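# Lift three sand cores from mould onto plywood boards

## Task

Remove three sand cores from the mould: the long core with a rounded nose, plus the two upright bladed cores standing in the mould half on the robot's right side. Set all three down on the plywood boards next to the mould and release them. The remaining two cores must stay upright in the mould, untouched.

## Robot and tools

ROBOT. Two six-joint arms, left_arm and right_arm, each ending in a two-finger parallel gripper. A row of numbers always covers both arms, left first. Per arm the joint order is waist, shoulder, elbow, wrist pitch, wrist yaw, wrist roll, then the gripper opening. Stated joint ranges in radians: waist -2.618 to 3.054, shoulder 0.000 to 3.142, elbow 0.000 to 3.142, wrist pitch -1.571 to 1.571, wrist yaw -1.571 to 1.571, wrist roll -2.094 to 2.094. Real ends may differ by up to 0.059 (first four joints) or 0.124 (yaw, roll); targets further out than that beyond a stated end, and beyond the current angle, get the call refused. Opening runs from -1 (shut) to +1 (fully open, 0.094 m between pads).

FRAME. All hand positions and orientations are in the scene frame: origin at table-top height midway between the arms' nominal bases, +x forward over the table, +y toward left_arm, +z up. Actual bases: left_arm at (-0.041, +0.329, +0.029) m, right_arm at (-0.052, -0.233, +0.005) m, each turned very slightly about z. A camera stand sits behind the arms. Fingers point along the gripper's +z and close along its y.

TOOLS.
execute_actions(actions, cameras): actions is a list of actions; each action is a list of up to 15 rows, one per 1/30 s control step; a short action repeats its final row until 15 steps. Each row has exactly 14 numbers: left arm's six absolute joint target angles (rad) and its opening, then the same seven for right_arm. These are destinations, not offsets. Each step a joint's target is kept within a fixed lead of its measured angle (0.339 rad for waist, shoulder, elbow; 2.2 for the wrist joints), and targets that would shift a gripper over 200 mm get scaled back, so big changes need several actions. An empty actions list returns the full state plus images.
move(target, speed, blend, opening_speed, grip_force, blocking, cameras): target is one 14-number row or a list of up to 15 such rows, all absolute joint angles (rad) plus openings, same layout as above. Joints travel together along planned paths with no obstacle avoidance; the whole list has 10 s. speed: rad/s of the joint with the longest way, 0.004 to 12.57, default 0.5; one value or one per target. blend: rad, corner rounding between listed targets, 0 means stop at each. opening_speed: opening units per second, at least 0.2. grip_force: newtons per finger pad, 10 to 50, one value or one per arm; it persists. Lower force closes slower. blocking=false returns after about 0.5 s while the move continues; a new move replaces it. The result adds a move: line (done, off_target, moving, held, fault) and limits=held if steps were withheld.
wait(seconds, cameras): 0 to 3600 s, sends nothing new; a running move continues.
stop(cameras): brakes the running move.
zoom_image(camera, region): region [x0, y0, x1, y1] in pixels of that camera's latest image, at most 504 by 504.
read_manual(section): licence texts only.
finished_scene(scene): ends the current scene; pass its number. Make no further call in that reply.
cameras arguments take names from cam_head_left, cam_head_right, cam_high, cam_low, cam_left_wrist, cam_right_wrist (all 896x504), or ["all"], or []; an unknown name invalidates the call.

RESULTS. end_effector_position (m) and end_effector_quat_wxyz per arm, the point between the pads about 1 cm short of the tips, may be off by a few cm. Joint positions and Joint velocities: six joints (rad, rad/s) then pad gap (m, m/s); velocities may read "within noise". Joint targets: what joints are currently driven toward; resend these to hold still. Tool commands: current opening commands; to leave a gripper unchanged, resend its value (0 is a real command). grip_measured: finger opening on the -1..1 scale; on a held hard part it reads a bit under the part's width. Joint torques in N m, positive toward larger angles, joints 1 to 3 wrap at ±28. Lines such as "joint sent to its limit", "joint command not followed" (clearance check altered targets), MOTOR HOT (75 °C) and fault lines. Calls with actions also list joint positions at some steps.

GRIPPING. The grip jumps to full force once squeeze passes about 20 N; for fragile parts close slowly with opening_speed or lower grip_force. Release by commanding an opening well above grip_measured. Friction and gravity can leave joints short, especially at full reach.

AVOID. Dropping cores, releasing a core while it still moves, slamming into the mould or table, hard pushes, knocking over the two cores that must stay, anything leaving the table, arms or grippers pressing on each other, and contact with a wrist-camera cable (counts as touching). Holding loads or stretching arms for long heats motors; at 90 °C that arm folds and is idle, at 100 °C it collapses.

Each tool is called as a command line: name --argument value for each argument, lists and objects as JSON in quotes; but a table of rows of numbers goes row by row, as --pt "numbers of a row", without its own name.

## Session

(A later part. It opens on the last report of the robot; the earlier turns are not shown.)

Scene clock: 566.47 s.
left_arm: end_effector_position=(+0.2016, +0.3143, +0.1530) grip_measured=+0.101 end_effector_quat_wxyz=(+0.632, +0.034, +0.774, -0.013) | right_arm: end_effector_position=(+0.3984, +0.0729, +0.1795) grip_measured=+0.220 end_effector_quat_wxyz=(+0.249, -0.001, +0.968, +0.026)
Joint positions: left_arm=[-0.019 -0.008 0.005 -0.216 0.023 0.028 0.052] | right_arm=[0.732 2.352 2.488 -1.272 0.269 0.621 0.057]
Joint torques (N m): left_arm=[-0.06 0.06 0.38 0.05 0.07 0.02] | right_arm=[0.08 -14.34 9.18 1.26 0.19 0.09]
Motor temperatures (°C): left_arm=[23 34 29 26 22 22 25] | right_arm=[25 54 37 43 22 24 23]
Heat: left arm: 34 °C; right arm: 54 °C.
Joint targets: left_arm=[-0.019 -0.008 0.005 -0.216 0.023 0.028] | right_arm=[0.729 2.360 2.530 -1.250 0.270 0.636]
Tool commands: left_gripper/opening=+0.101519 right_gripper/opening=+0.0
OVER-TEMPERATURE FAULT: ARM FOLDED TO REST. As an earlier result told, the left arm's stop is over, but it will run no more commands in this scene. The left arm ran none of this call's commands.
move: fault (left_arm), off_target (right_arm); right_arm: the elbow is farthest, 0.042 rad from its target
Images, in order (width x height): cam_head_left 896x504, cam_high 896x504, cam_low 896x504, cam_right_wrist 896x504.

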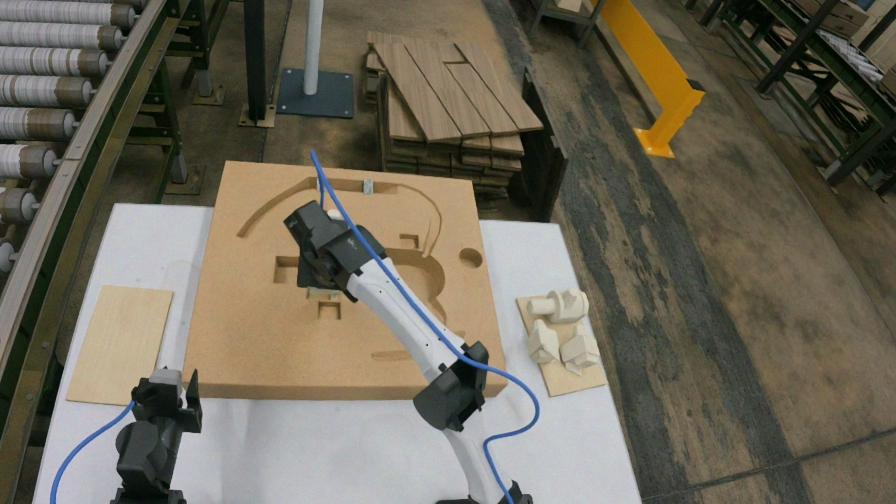

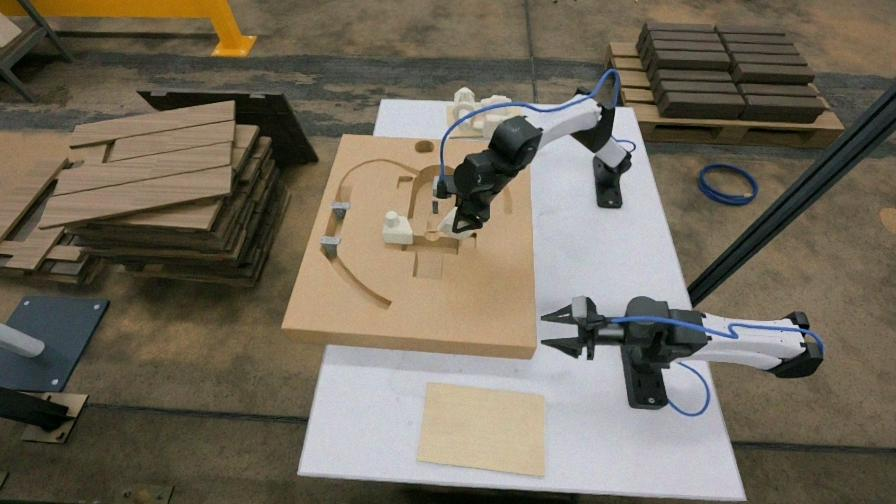

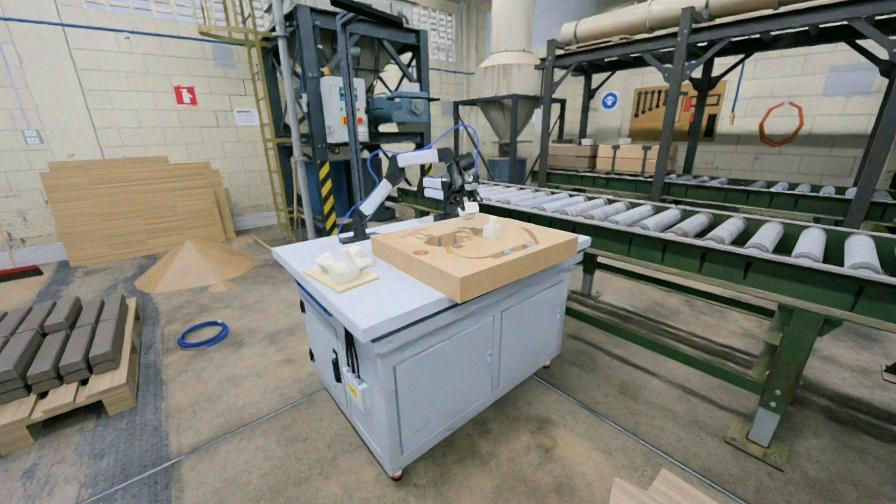

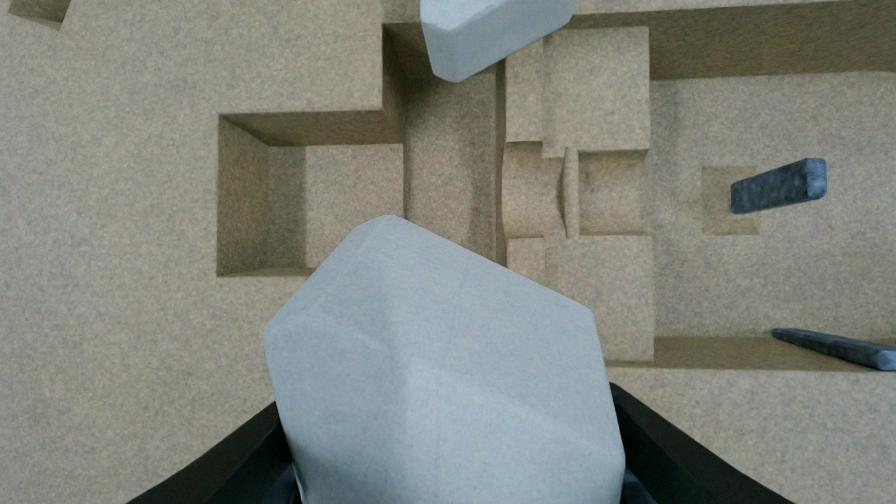

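move --target '[-0.019,-0.008,0.005,-0.216,0.023,0.028,0.1,0.72,2.165,2.088,-1.11,0.27,0.636,0.0]' --speed 0.3 --cameras '["cam_low","cam_right_wrist","cam_high","cam_head_left"]'

zoom_image --camera "cam_high" --region '[430, 190, 520, 270]'

zoom_image --camera "cam_low" --region '[420, 180, 520, 250]'

zoom_image --camera "cam_head_left" --region '[270, 220, 410, 350]'

Scene clock: 594.73 s.
left_arm: end_effector_position=(+0.2016, +0.3143, +0.1530) grip_measured=+0.101 end_effector_quat_wxyz=(+0.632, +0.034, +0.774, -0.013) | right_arm: end_effector_position=(+0.3773, +0.0535, +0.1402) grip_measured=+0.206 end_effector_quat_wxyz=(+0.225, -0.003, +0.974, +0.006)
Joint positions: left_arm=[-0.019 -0.008 0.005 -0.216 0.023 0.028 0.052] | right_arm=[0.729 2.205 2.101 -1.096 0.269 0.622 0.057]
Joint torques (N m): left_arm=[-0.02 0.01 0.25 0.04 0.08 0.01] | right_arm=[-0.49 -18.04 5.3 0.82 0.19 0.07]
Heat: left arm: 33 °C; right arm: 54 °C.
Joint targets: left_arm=[-0.019 -0.008 0.005 -0.216 0.023 0.028] | right_arm=[0.720 2.165 2.088 -1.110 0.270 0.636]
Tool commands: left_gripper/opening=+0.101519 right_gripper/opening=+0.0
OVER-TEMPERATURE FAULT: ARM FOLDED TO REST. As an earlier result told, the left arm's stop is over, but it will run no more commands in this scene. The left arm ran none of this call's commands.
move: fault (left_arm), off_target (right_arm); right_arm: the shoulder is farthest, 0.040 rad from its target
Images, in order (width x height): cam_head_left 896x504, cam_high 896x504, cam_low 896x504, cam_right_wrist 896x504.

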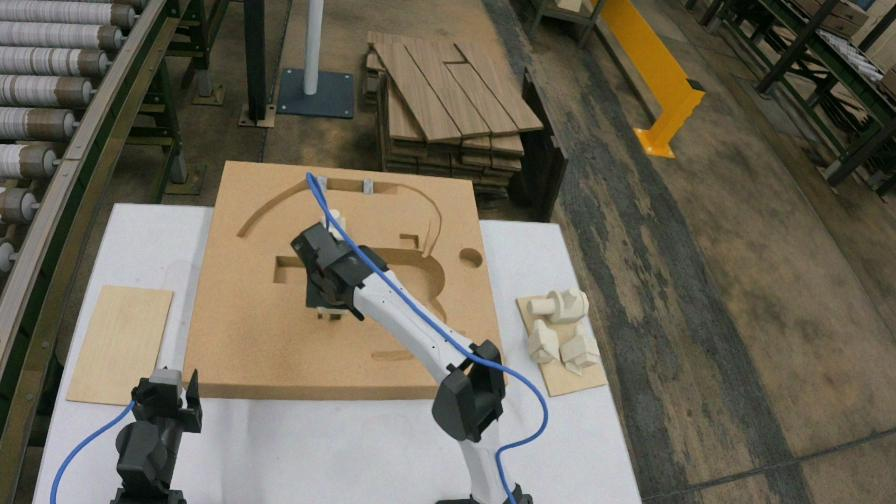

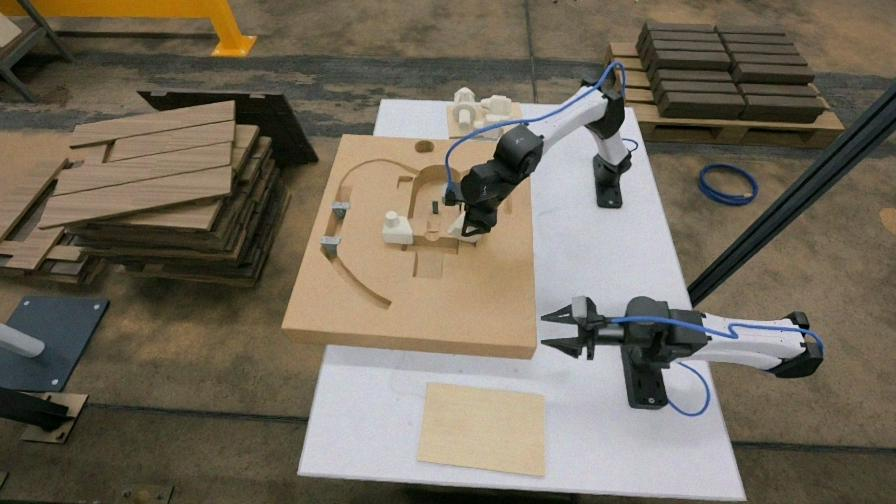

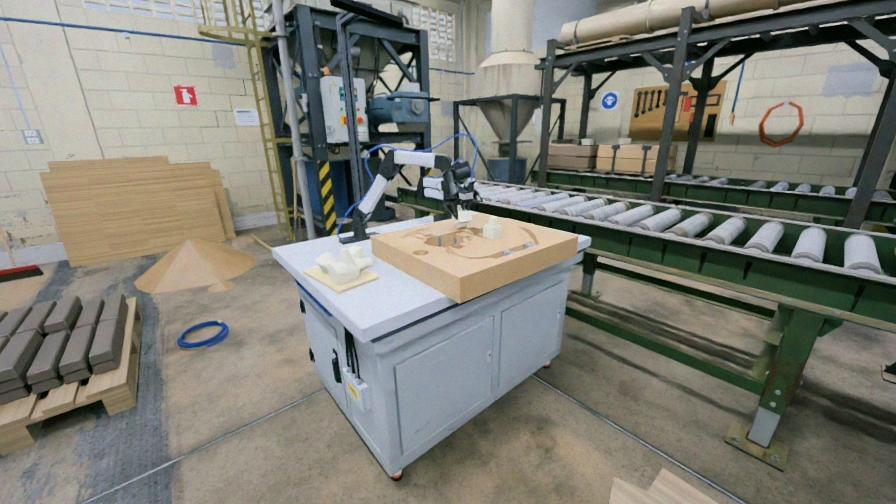

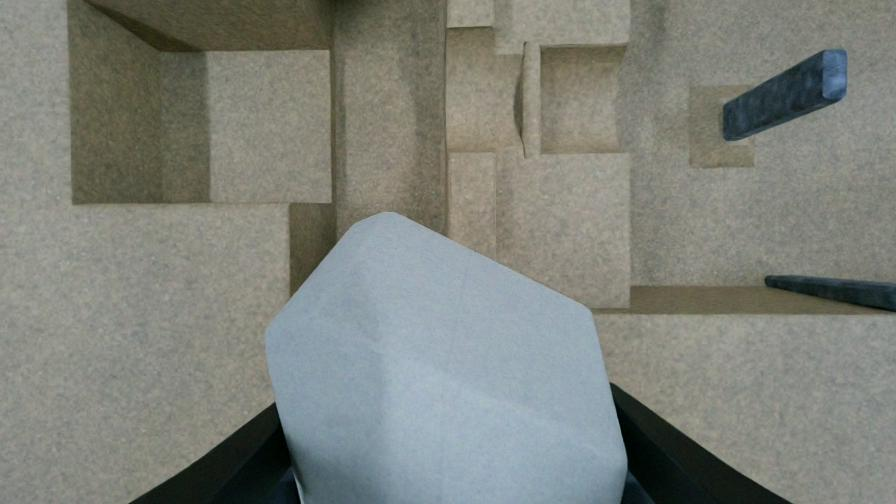

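Scaled by 5.600 from the camera's image (finer frame: 1280x720).

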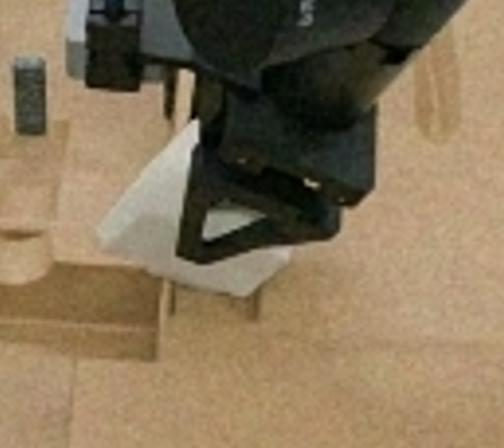

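Scaled by 5.040 from the camera's image (finer frame: 1280x720).

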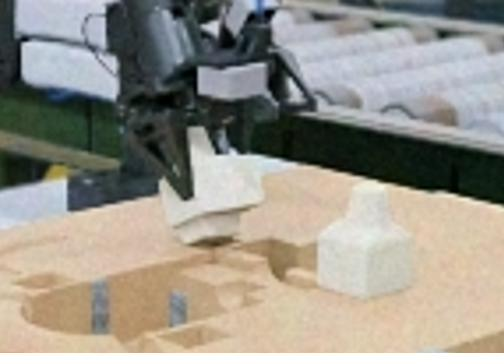

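Scaled by 3.600 from the camera's image (finer frame: 1280x720).

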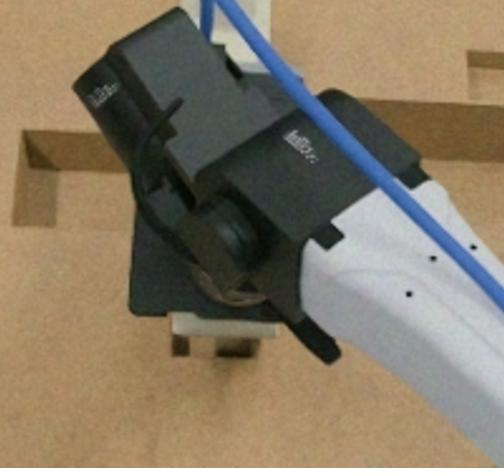

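move --target '[-0.019,-0.008,0.005,-0.216,0.023,0.028,0.1,0.745,2.145,1.985,-1.075,0.27,0.66,0.0]' --speed 0.15 --cameras '["cam_low","cam_high","cam_head_left"]'

zoom_image --camera "cam_high" --region '[430, 190, 520, 270]'

zoom_image --camera "cam_low" --region '[420, 180, 520, 250]'

zoom_image --camera "cam_head_left" --region '[270, 250, 400, 370]'

Scene clock: 608.23 s.
left_arm: end_effector_position=(+0.2016, +0.3143, +0.1530) grip_measured=+0.101 end_effector_quat_wxyz=(+0.632, +0.034, +0.774, -0.013) | right_arm: end_effector_position=(+0.3742, +0.0542, +0.1400) grip_measured=+0.206 end_effector_quat_wxyz=(+0.240, +0.004, +0.971, +0.013)
Joint positions: left_arm=[-0.019 -0.008 0.005 -0.216 0.023 0.028 0.052] | right_arm=[0.738 2.158 2.011 -1.023 0.283 0.639 0.057]
Joint torques (N m): left_arm=[-0.1 0.03 0.34 0.03 0.1 0.02] | right_arm=[0.92 -15.08 4.23 0.54 0 0.15]
Motor temperatures (°C): left_arm=[23 33 28 26 22 22 25] | right_arm=[25 58 39 37 22 24 24]
Heat: left arm: 33 °C; right arm: 58 °C.
Joint targets: left_arm=[-0.019 -0.008 0.005 -0.216 0.023 0.028] | right_arm=[0.745 2.145 1.985 -1.075 0.270 0.660]
Tool commands: left_gripper/opening=+0.101519 right_gripper/opening=+0.0
OVER-TEMPERATURE FAULT: ARM FOLDED TO REST. As an earlier result told, the left arm's stop is over, but it will run no more commands in this scene. The left arm ran none of this call's commands.
move: fault (left_arm), off_target (right_arm); right_arm: the wrist pitch is farthest, 0.052 rad from its target
Images, in order (width x height): cam_head_left 896x504, cam_high 896x504, cam_low 896x504.

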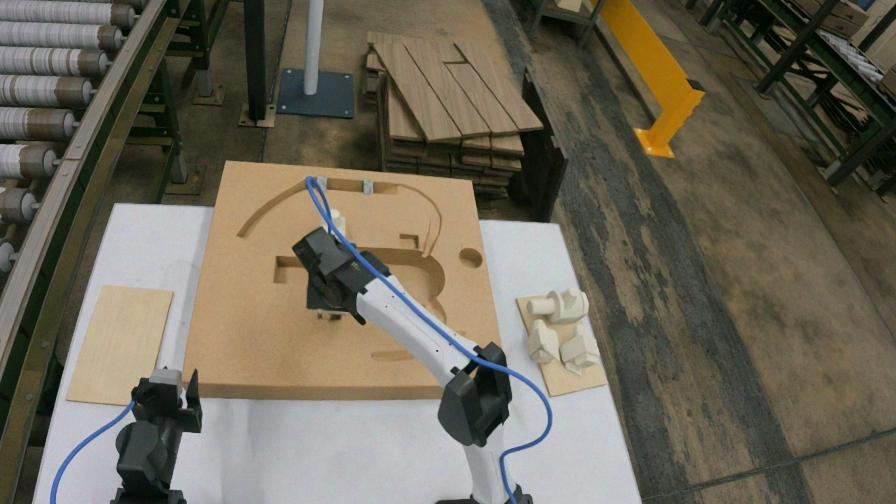

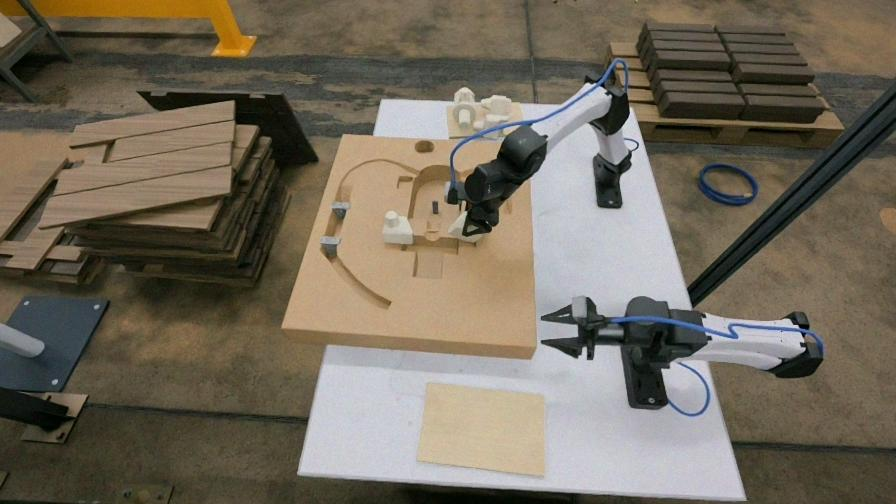

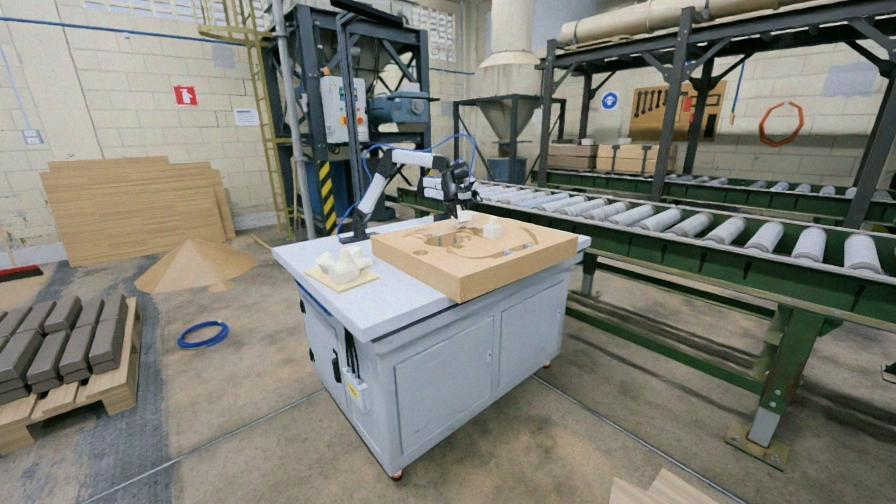

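Scaled by 5.600 from the camera's image (finer frame: 1280x720).

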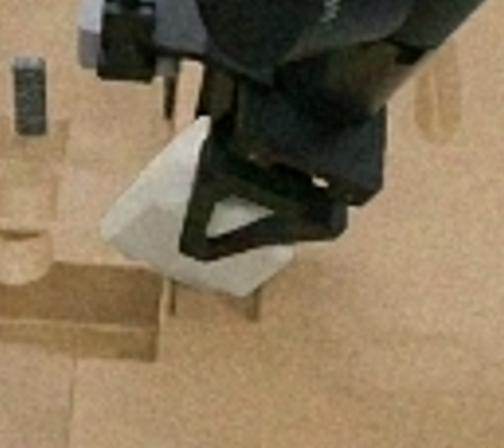

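Scaled by 5.040 from the camera's image (finer frame: 1280x720).

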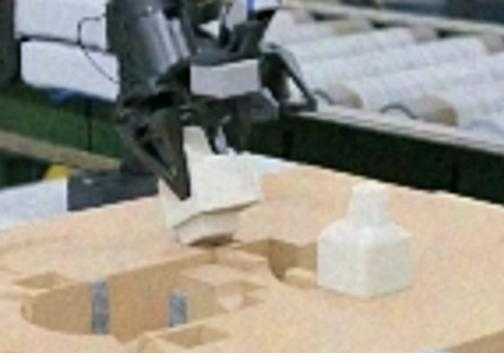

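Scaled by 3.877 from the camera's image (finer frame: 1280x720).

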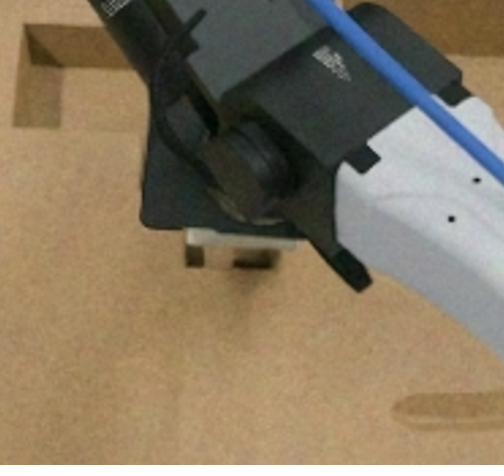

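move --pt "-0.019 -0.008 0.005 -0.216 0.023 0.028 0.1 0.745 2.17 1.97 -1.25 0.27 0.66 0.16" --pt "-0.019 -0.008 0.005 -0.216 0.023 0.028 0.1 0.745 2.19 1.95 -1.30 0.27 0.66 0.18" --speed 0.15 --grip_force 14 --opening_speed 0.5 --cameras '["cam_low","cam_high","cam_head_left"]'

zoom_image --camera "cam_high" --region '[430, 190, 520, 270]'

zoom_image --camera "cam_low" --region '[420, 180, 520, 250]'

zoom_image --camera "cam_head_left" --region '[270, 250, 400, 370]'

Scene clock: 618.17 s.
left_arm: end_effector_position=(+0.2016, +0.3143, +0.1530) grip_measured=+0.101 end_effector_quat_wxyz=(+0.632, +0.034, +0.774, -0.013) | right_arm: end_effector_position=(+0.3338, +0.0307, +0.1184) grip_measured=+0.190 end_effector_quat_wxyz=(+0.160, -0.007, +0.986, -0.041)
Joint positions: left_arm=[-0.019 -0.008 0.005 -0.216 0.023 0.028 0.052] | right_arm=[0.749 2.154 1.979 -1.196 0.267 0.658 0.056]
Joint torques (N m): left_arm=[-0.05 0.02 0.36 0.04 0.07 0.02] | right_arm=[-0.1 -9.8 3.95 -0.24 0.22 -0.04]
Motor temperatures (°C): left_arm=[23 33 28 26 22 22 25] | right_arm=[25 61 38 36 22 24 24]
Heat: left arm: 33 °C; right arm: 61 °C.
Joint targets: left_arm=[-0.019 -0.008 0.005 -0.216 0.023 0.028] | right_arm=[0.745 2.190 1.950 -1.300 0.270 0.660]
Tool commands: left_gripper/opening=+0.101519 right_gripper/opening=+0.18
OVER-TEMPERATURE FAULT: ARM FOLDED TO REST. As an earlier result told, the left arm's stop is over, but it will run no more commands in this scene. The left arm ran none of this call's commands.
grip_force (N): 14, 14
move: fault (left_arm), off_target (right_arm); target 2's new numbers were sent with right_arm's wrist pitch 0.104 rad from that target; right_arm: the wrist pitch is farthest, 0.104 rad from its target
Images, in order (width x height): cam_head_left 896x504, cam_high 896x504, cam_low 896x504.

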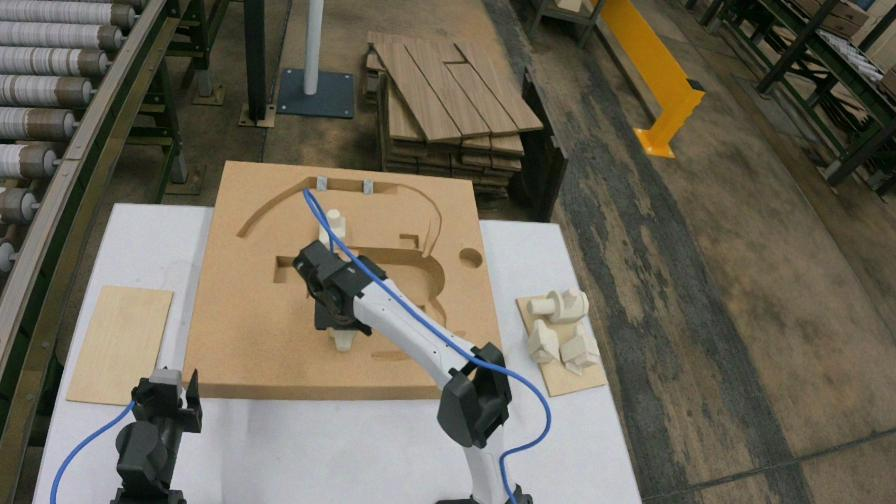

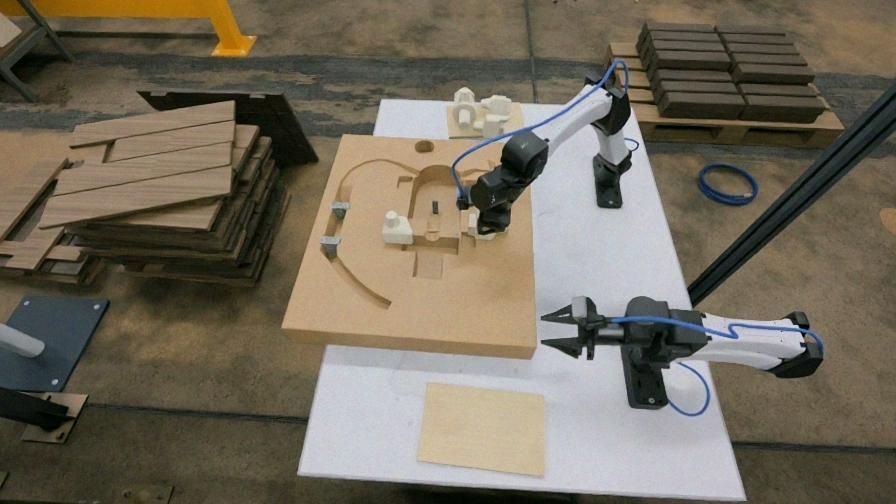

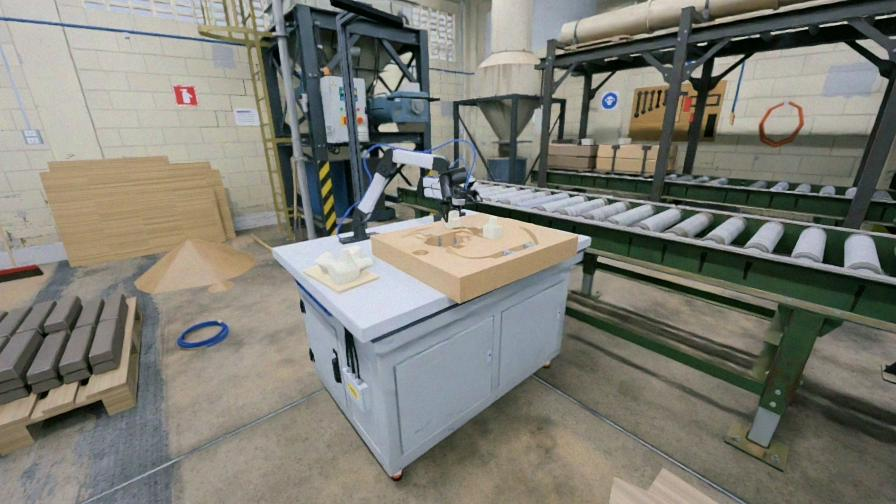

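Scaled by 5.600 from the camera's image (finer frame: 1280x720).

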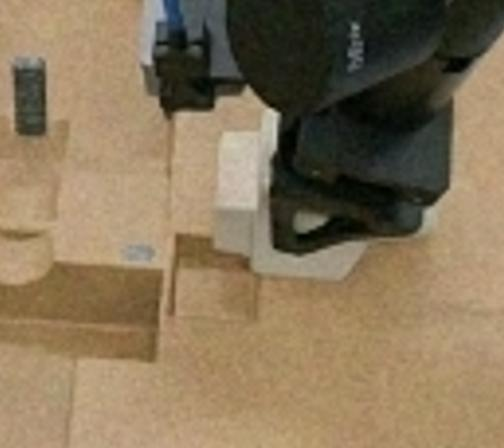

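Scaled by 5.040 from the camera's image (finer frame: 1280x720).

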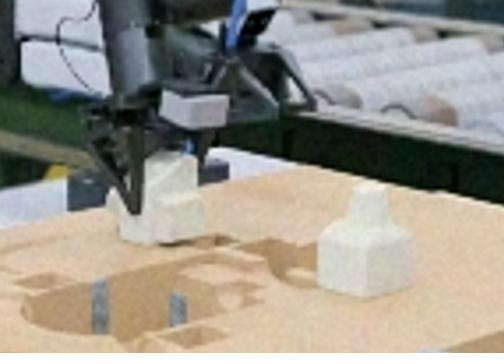

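Scaled by 3.877 from the camera's image (finer frame: 1280x720).

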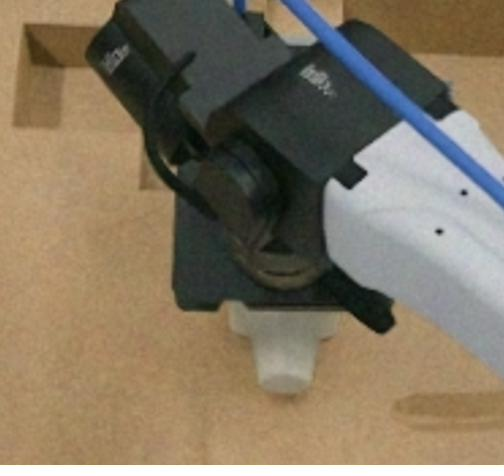

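move --pt "-0.019 -0.008 0.005 -0.216 0.023 0.028 0.1 0.745 2.155 1.98 -1.2 0.27 0.66 0.5" --pt "-0.019 -0.008 0.005 -0.216 0.023 0.028 0.1 0.745 2.02 2.05 -1.2 0.27 0.66 0.6" --pt "-0.019 -0.008 0.005 -0.216 0.023 0.028 0.1 0.826 1.925 1.936 -1.247 0.29 0.71 0.6" --speed '[0.2,0.4,0.5]' --blend '[0,0.05,0]' --opening_speed 0.6 --cameras '["cam_right_wrist","cam_high"]'

zoom_image --camera "cam_high" --region '[430, 170, 550, 270]'

Scene clock: 636.60 s.
left_arm: end_effector_position=(+0.2016, +0.3143, +0.1530) grip_measured=+0.101 end_effector_quat_wxyz=(+0.632, +0.034, +0.774, -0.013) | right_arm: end_effector_position=(+0.2962, +0.0430, +0.1939) grip_measured=+0.598 end_effector_quat_wxyz=(+0.212, -0.018, +0.977, +0.008)
Joint positions: left_arm=[-0.019 -0.008 0.005 -0.216 0.023 0.028 0.052] | right_arm=[0.829 1.952 1.947 -1.237 0.278 0.695 0.075]
Joint torques (N m): left_arm=[-0.1 -0.02 0.38 0.03 0.06 0.01] | right_arm=[0.2 -14.32 5.01 0.81 0.35 0.04]
Motor temperatures (°C): left_arm=[23 33 28 26 22 22 25] | right_arm=[25 58 36 35 22 24 23]
Heat: left arm: 33 °C; right arm: 58 °C.
Joint targets: left_arm=[-0.019 -0.008 0.005 -0.216 0.023 0.028] | right_arm=[0.826 1.925 1.936 -1.247 0.290 0.710]
Tool commands: left_gripper/opening=+0.101519 right_gripper/opening=+0.6
OVER-TEMPERATURE FAULT: ARM FOLDED TO REST. As an earlier result told, the left arm's stop is over, but it will run no more commands in this scene. The left arm ran none of this call's commands.
grip_force (N): 14, 14
move: fault (left_arm); blend cut to 0 rad at target 2
Images, in order (width x height): cam_high 896x504, cam_right_wrist 896x504.

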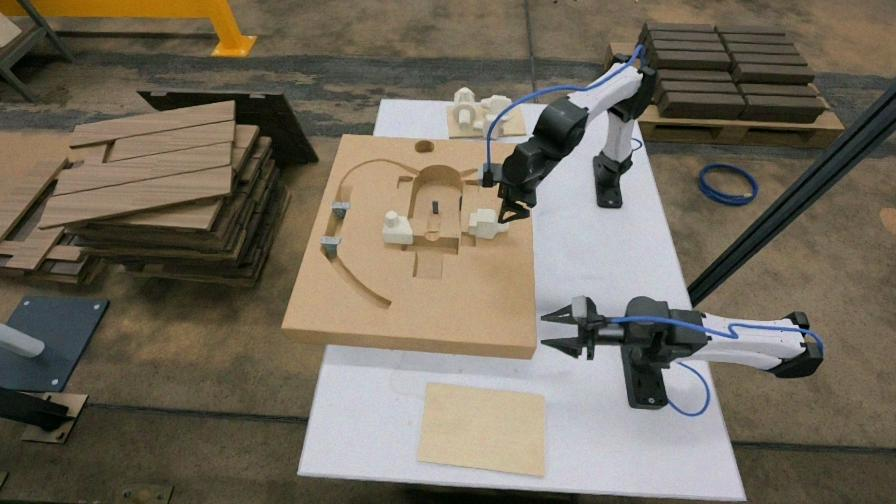

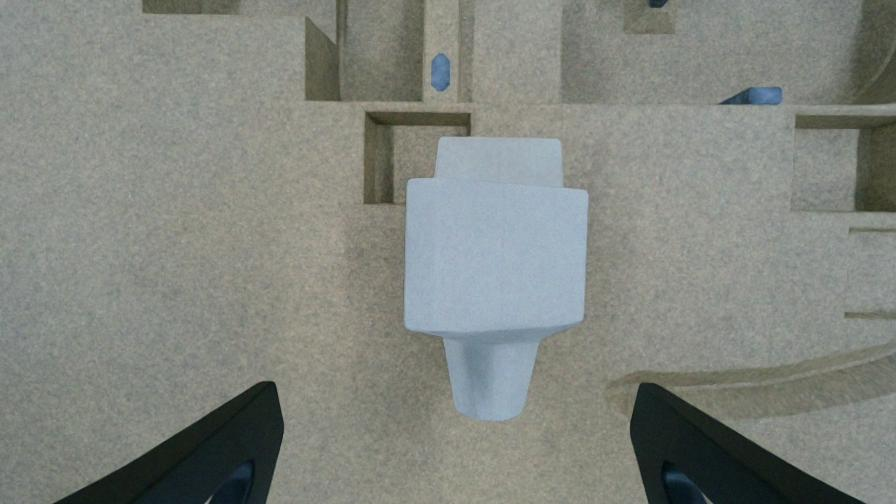

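Scaled by 4.200 from the camera's image (finer frame: 1280x720).

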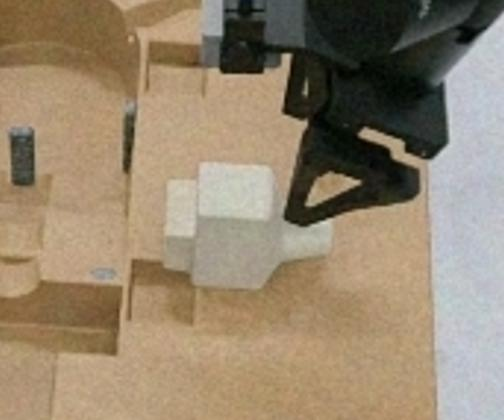

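move --pt "-0.019 -0.008 0.005 -0.216 0.023 0.028 0.1 0.817 1.835 1.62 -1.02 0.28 0.695 0.4" --pt "-0.019 -0.008 0.005 -0.216 0.023 0.028 0.1 0.817 1.837 1.452 -0.853 0.28 0.695 0.4" --pt "-0.019 -0.008 0.005 -0.216 0.023 0.028 0.1 0.817 1.837 1.452 -0.853 0.28 0.695 -0.7" --pt "-0.019 -0.008 0.005 -0.216 0.023 0.028 0.1 0.817 1.81 1.60 -1.02 0.28 0.695 -0.7" --speed '[0.4,0.3,0.3,0.2]' --blend '[0.03,0,0,0]' --opening_speed 0.8 --grip_force 50 --cameras '["cam_right_wrist","cam_high","cam_low"]'

zoom_image --camera "cam_high" --region '[430, 170, 550, 270]'

zoom_image --camera "cam_low" --region '[400, 170, 520, 260]'

Scene clock: 662.80 s.
left_arm: end_effector_position=(+0.2016, +0.3143, +0.1530) grip_measured=+0.101 end_effector_quat_wxyz=(+0.632, +0.034, +0.774, -0.013) | right_arm: end_effector_position=(+0.2705, +0.0161, +0.1234) grip_measured=-0.381 end_effector_quat_wxyz=(+0.179, -0.022, +0.983, -0.018)
Joint positions: left_arm=[-0.019 -0.008 0.005 -0.216 0.023 0.028 0.052] | right_arm=[0.822 1.856 1.561 -1.031 0.269 0.696 0.029]
Joint torques (N m): left_arm=[-0.1 0.02 0.34 0.03 0.08 0.03] | right_arm=[-0.09 -15.27 9.09 0.85 0.3 -0.09]
Motor temperatures (°C): left_arm=[23 32 28 26 22 22 25] | right_arm=[25 58 36 35 22 24 23]
Heat: left arm: 32 °C; right arm: 58 °C.
Joint targets: left_arm=[-0.019 -0.008 0.005 -0.216 0.023 0.028] | right_arm=[0.817 1.810 1.600 -1.020 0.280 0.695]
Tool commands: left_gripper/opening=+0.101519 right_gripper/opening=-0.7
OVER-TEMPERATURE FAULT: ARM FOLDED TO REST. As an earlier result told, the left arm's stop is over, but it will run no more commands in this scene. The left arm ran none of this call's commands.
move: fault (left_arm), off_target (right_arm); right_arm: the shoulder is farthest, 0.046 rad from its target
Images, in order (width x height): cam_high 896x504, cam_low 896x504, cam_right_wrist 896x504.

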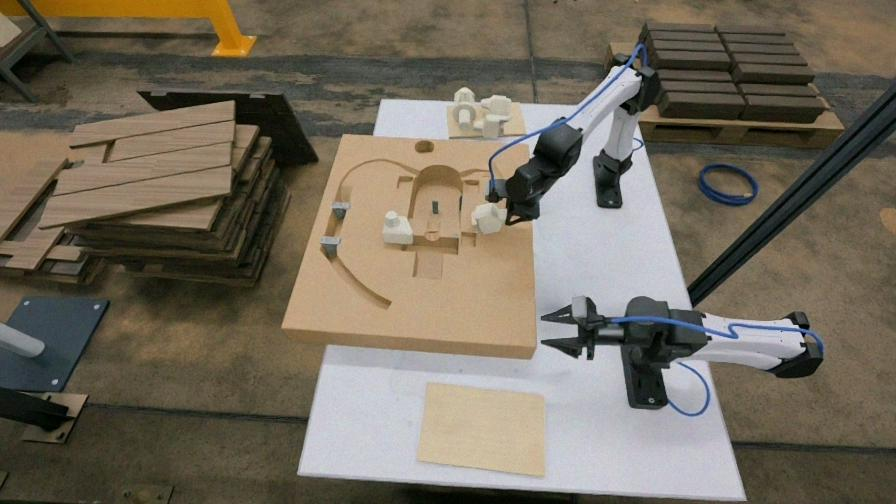

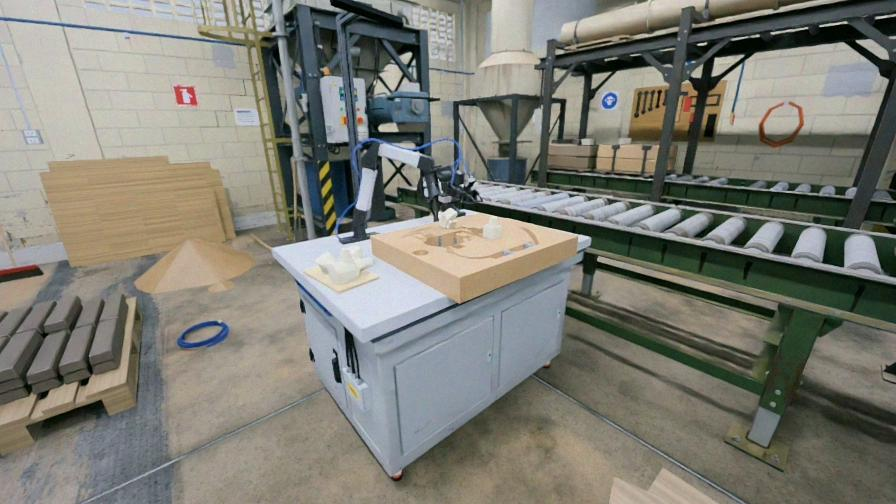

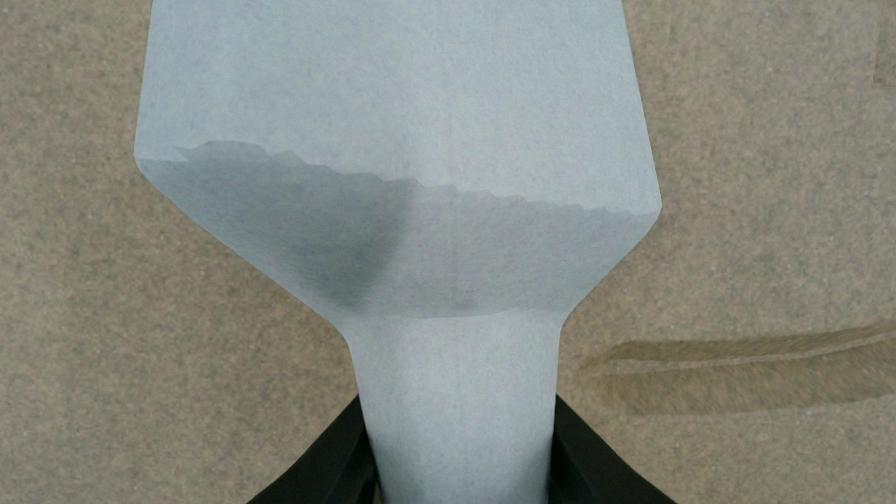

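Scaled by 4.200 from the camera's image (finer frame: 1280x720).

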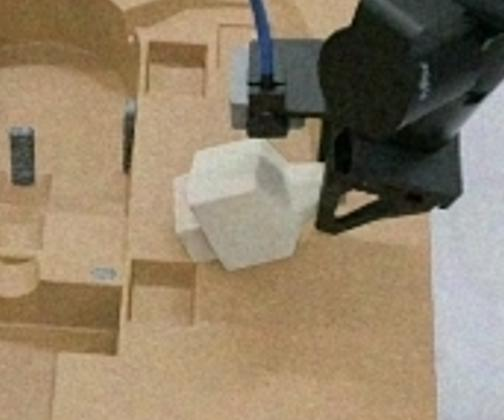

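Scaled by 4.200 from the camera's image (finer frame: 1280x720).

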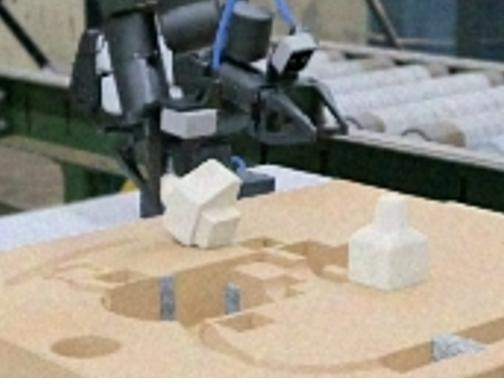

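move --pt "-0.019 -0.008 0.005 -0.216 0.023 0.028 0.1 0.817 1.82 1.98 -1.29 0.28 0.695 -0.7" --speed 0.3 --cameras '["cam_right_wrist","cam_high","cam_low"]'

zoom_image --camera "cam_high" --region '[430, 150, 550, 250]'

zoom_image --camera "cam_low" --region '[400, 150, 520, 240]'

Scene clock: 672.87 s.
left_arm: end_effector_position=(+0.2016, +0.3143, +0.1530) grip_measured=+0.101 end_effector_quat_wxyz=(+0.632, +0.034, +0.774, -0.013) | right_arm: end_effector_position=(+0.2837, +0.0286, +0.2379) grip_measured=-0.698 end_effector_quat_wxyz=(+0.236, -0.010, +0.971, +0.036)
Joint positions: left_arm=[-0.019 -0.008 0.005 -0.216 0.023 0.028 0.052] | right_arm=[0.822 1.843 1.956 -1.279 0.269 0.696 0.014]
Joint torques (N m): left_arm=[-0.13 -0.02 0.38 0.05 0.07 0.02] | right_arm=[-0.08 -12.72 7.42 0.95 0.29 -0.08]
Motor temperatures (°C): left_arm=[23 32 28 26 22 22 25] | right_arm=[25 59 38 35 22 24 23]
Heat: left arm: 32 °C; right arm: 59 °C.
Joint targets: left_arm=[-0.019 -0.008 0.005 -0.216 0.023 0.028] | right_arm=[0.817 1.820 1.980 -1.290 0.280 0.695]
Tool commands: left_gripper/opening=+0.101519 right_gripper/opening=-0.7
OVER-TEMPERATURE FAULT: ARM FOLDED TO REST. As an earlier result told, the left arm's stop is over, but it will run no more commands in this scene. The left arm ran none of this call's commands.
move: fault (left_arm)
Images, in order (width x height): cam_high 896x504, cam_low 896x504, cam_right_wrist 896x504.

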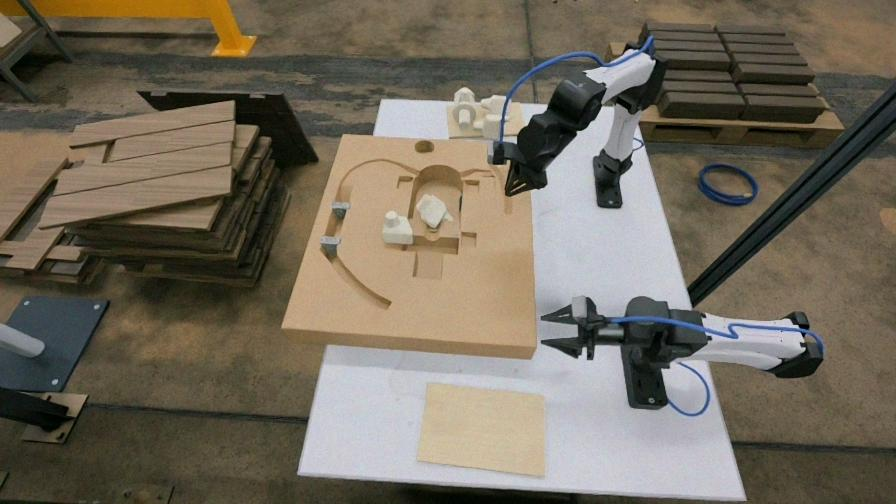

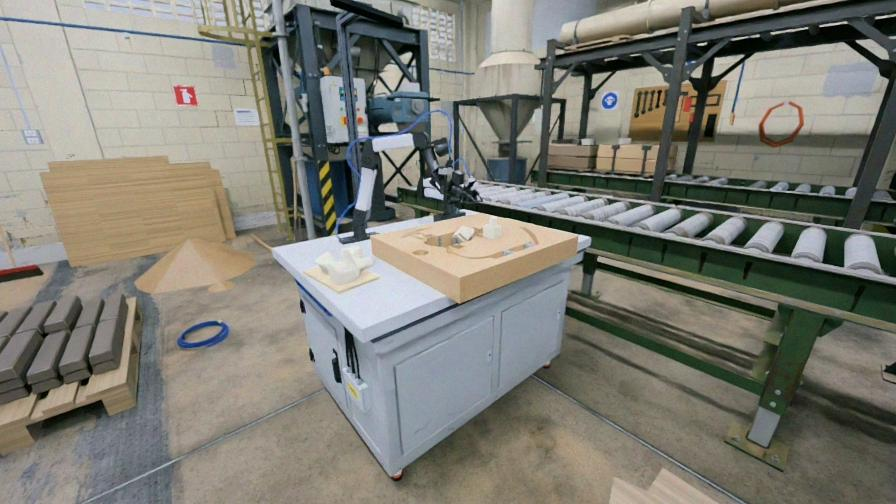

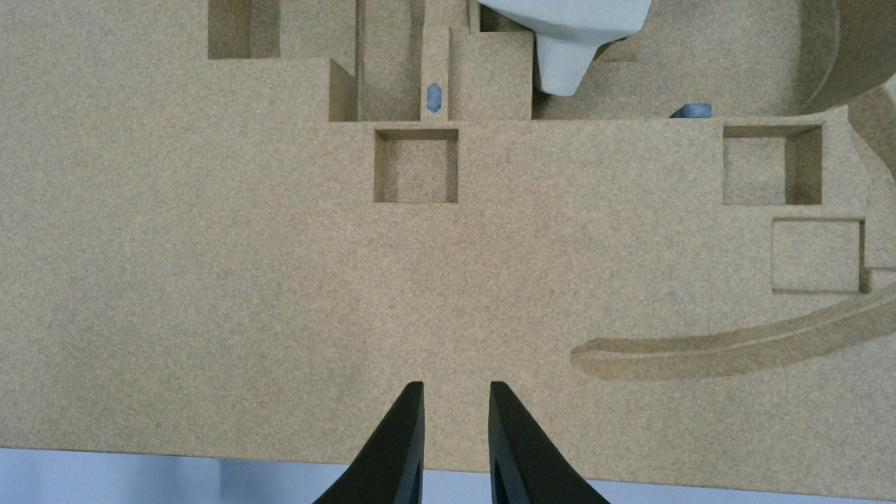

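Scaled by 4.200 from the camera's image (finer frame: 1280x720).

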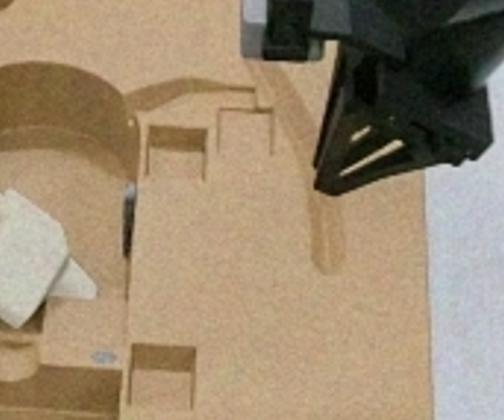

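Scaled by 4.200 from the camera's image (finer frame: 1280x720).

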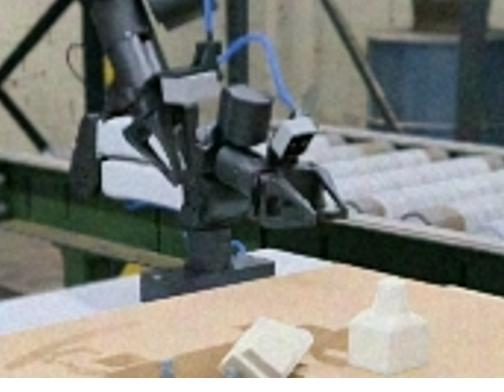

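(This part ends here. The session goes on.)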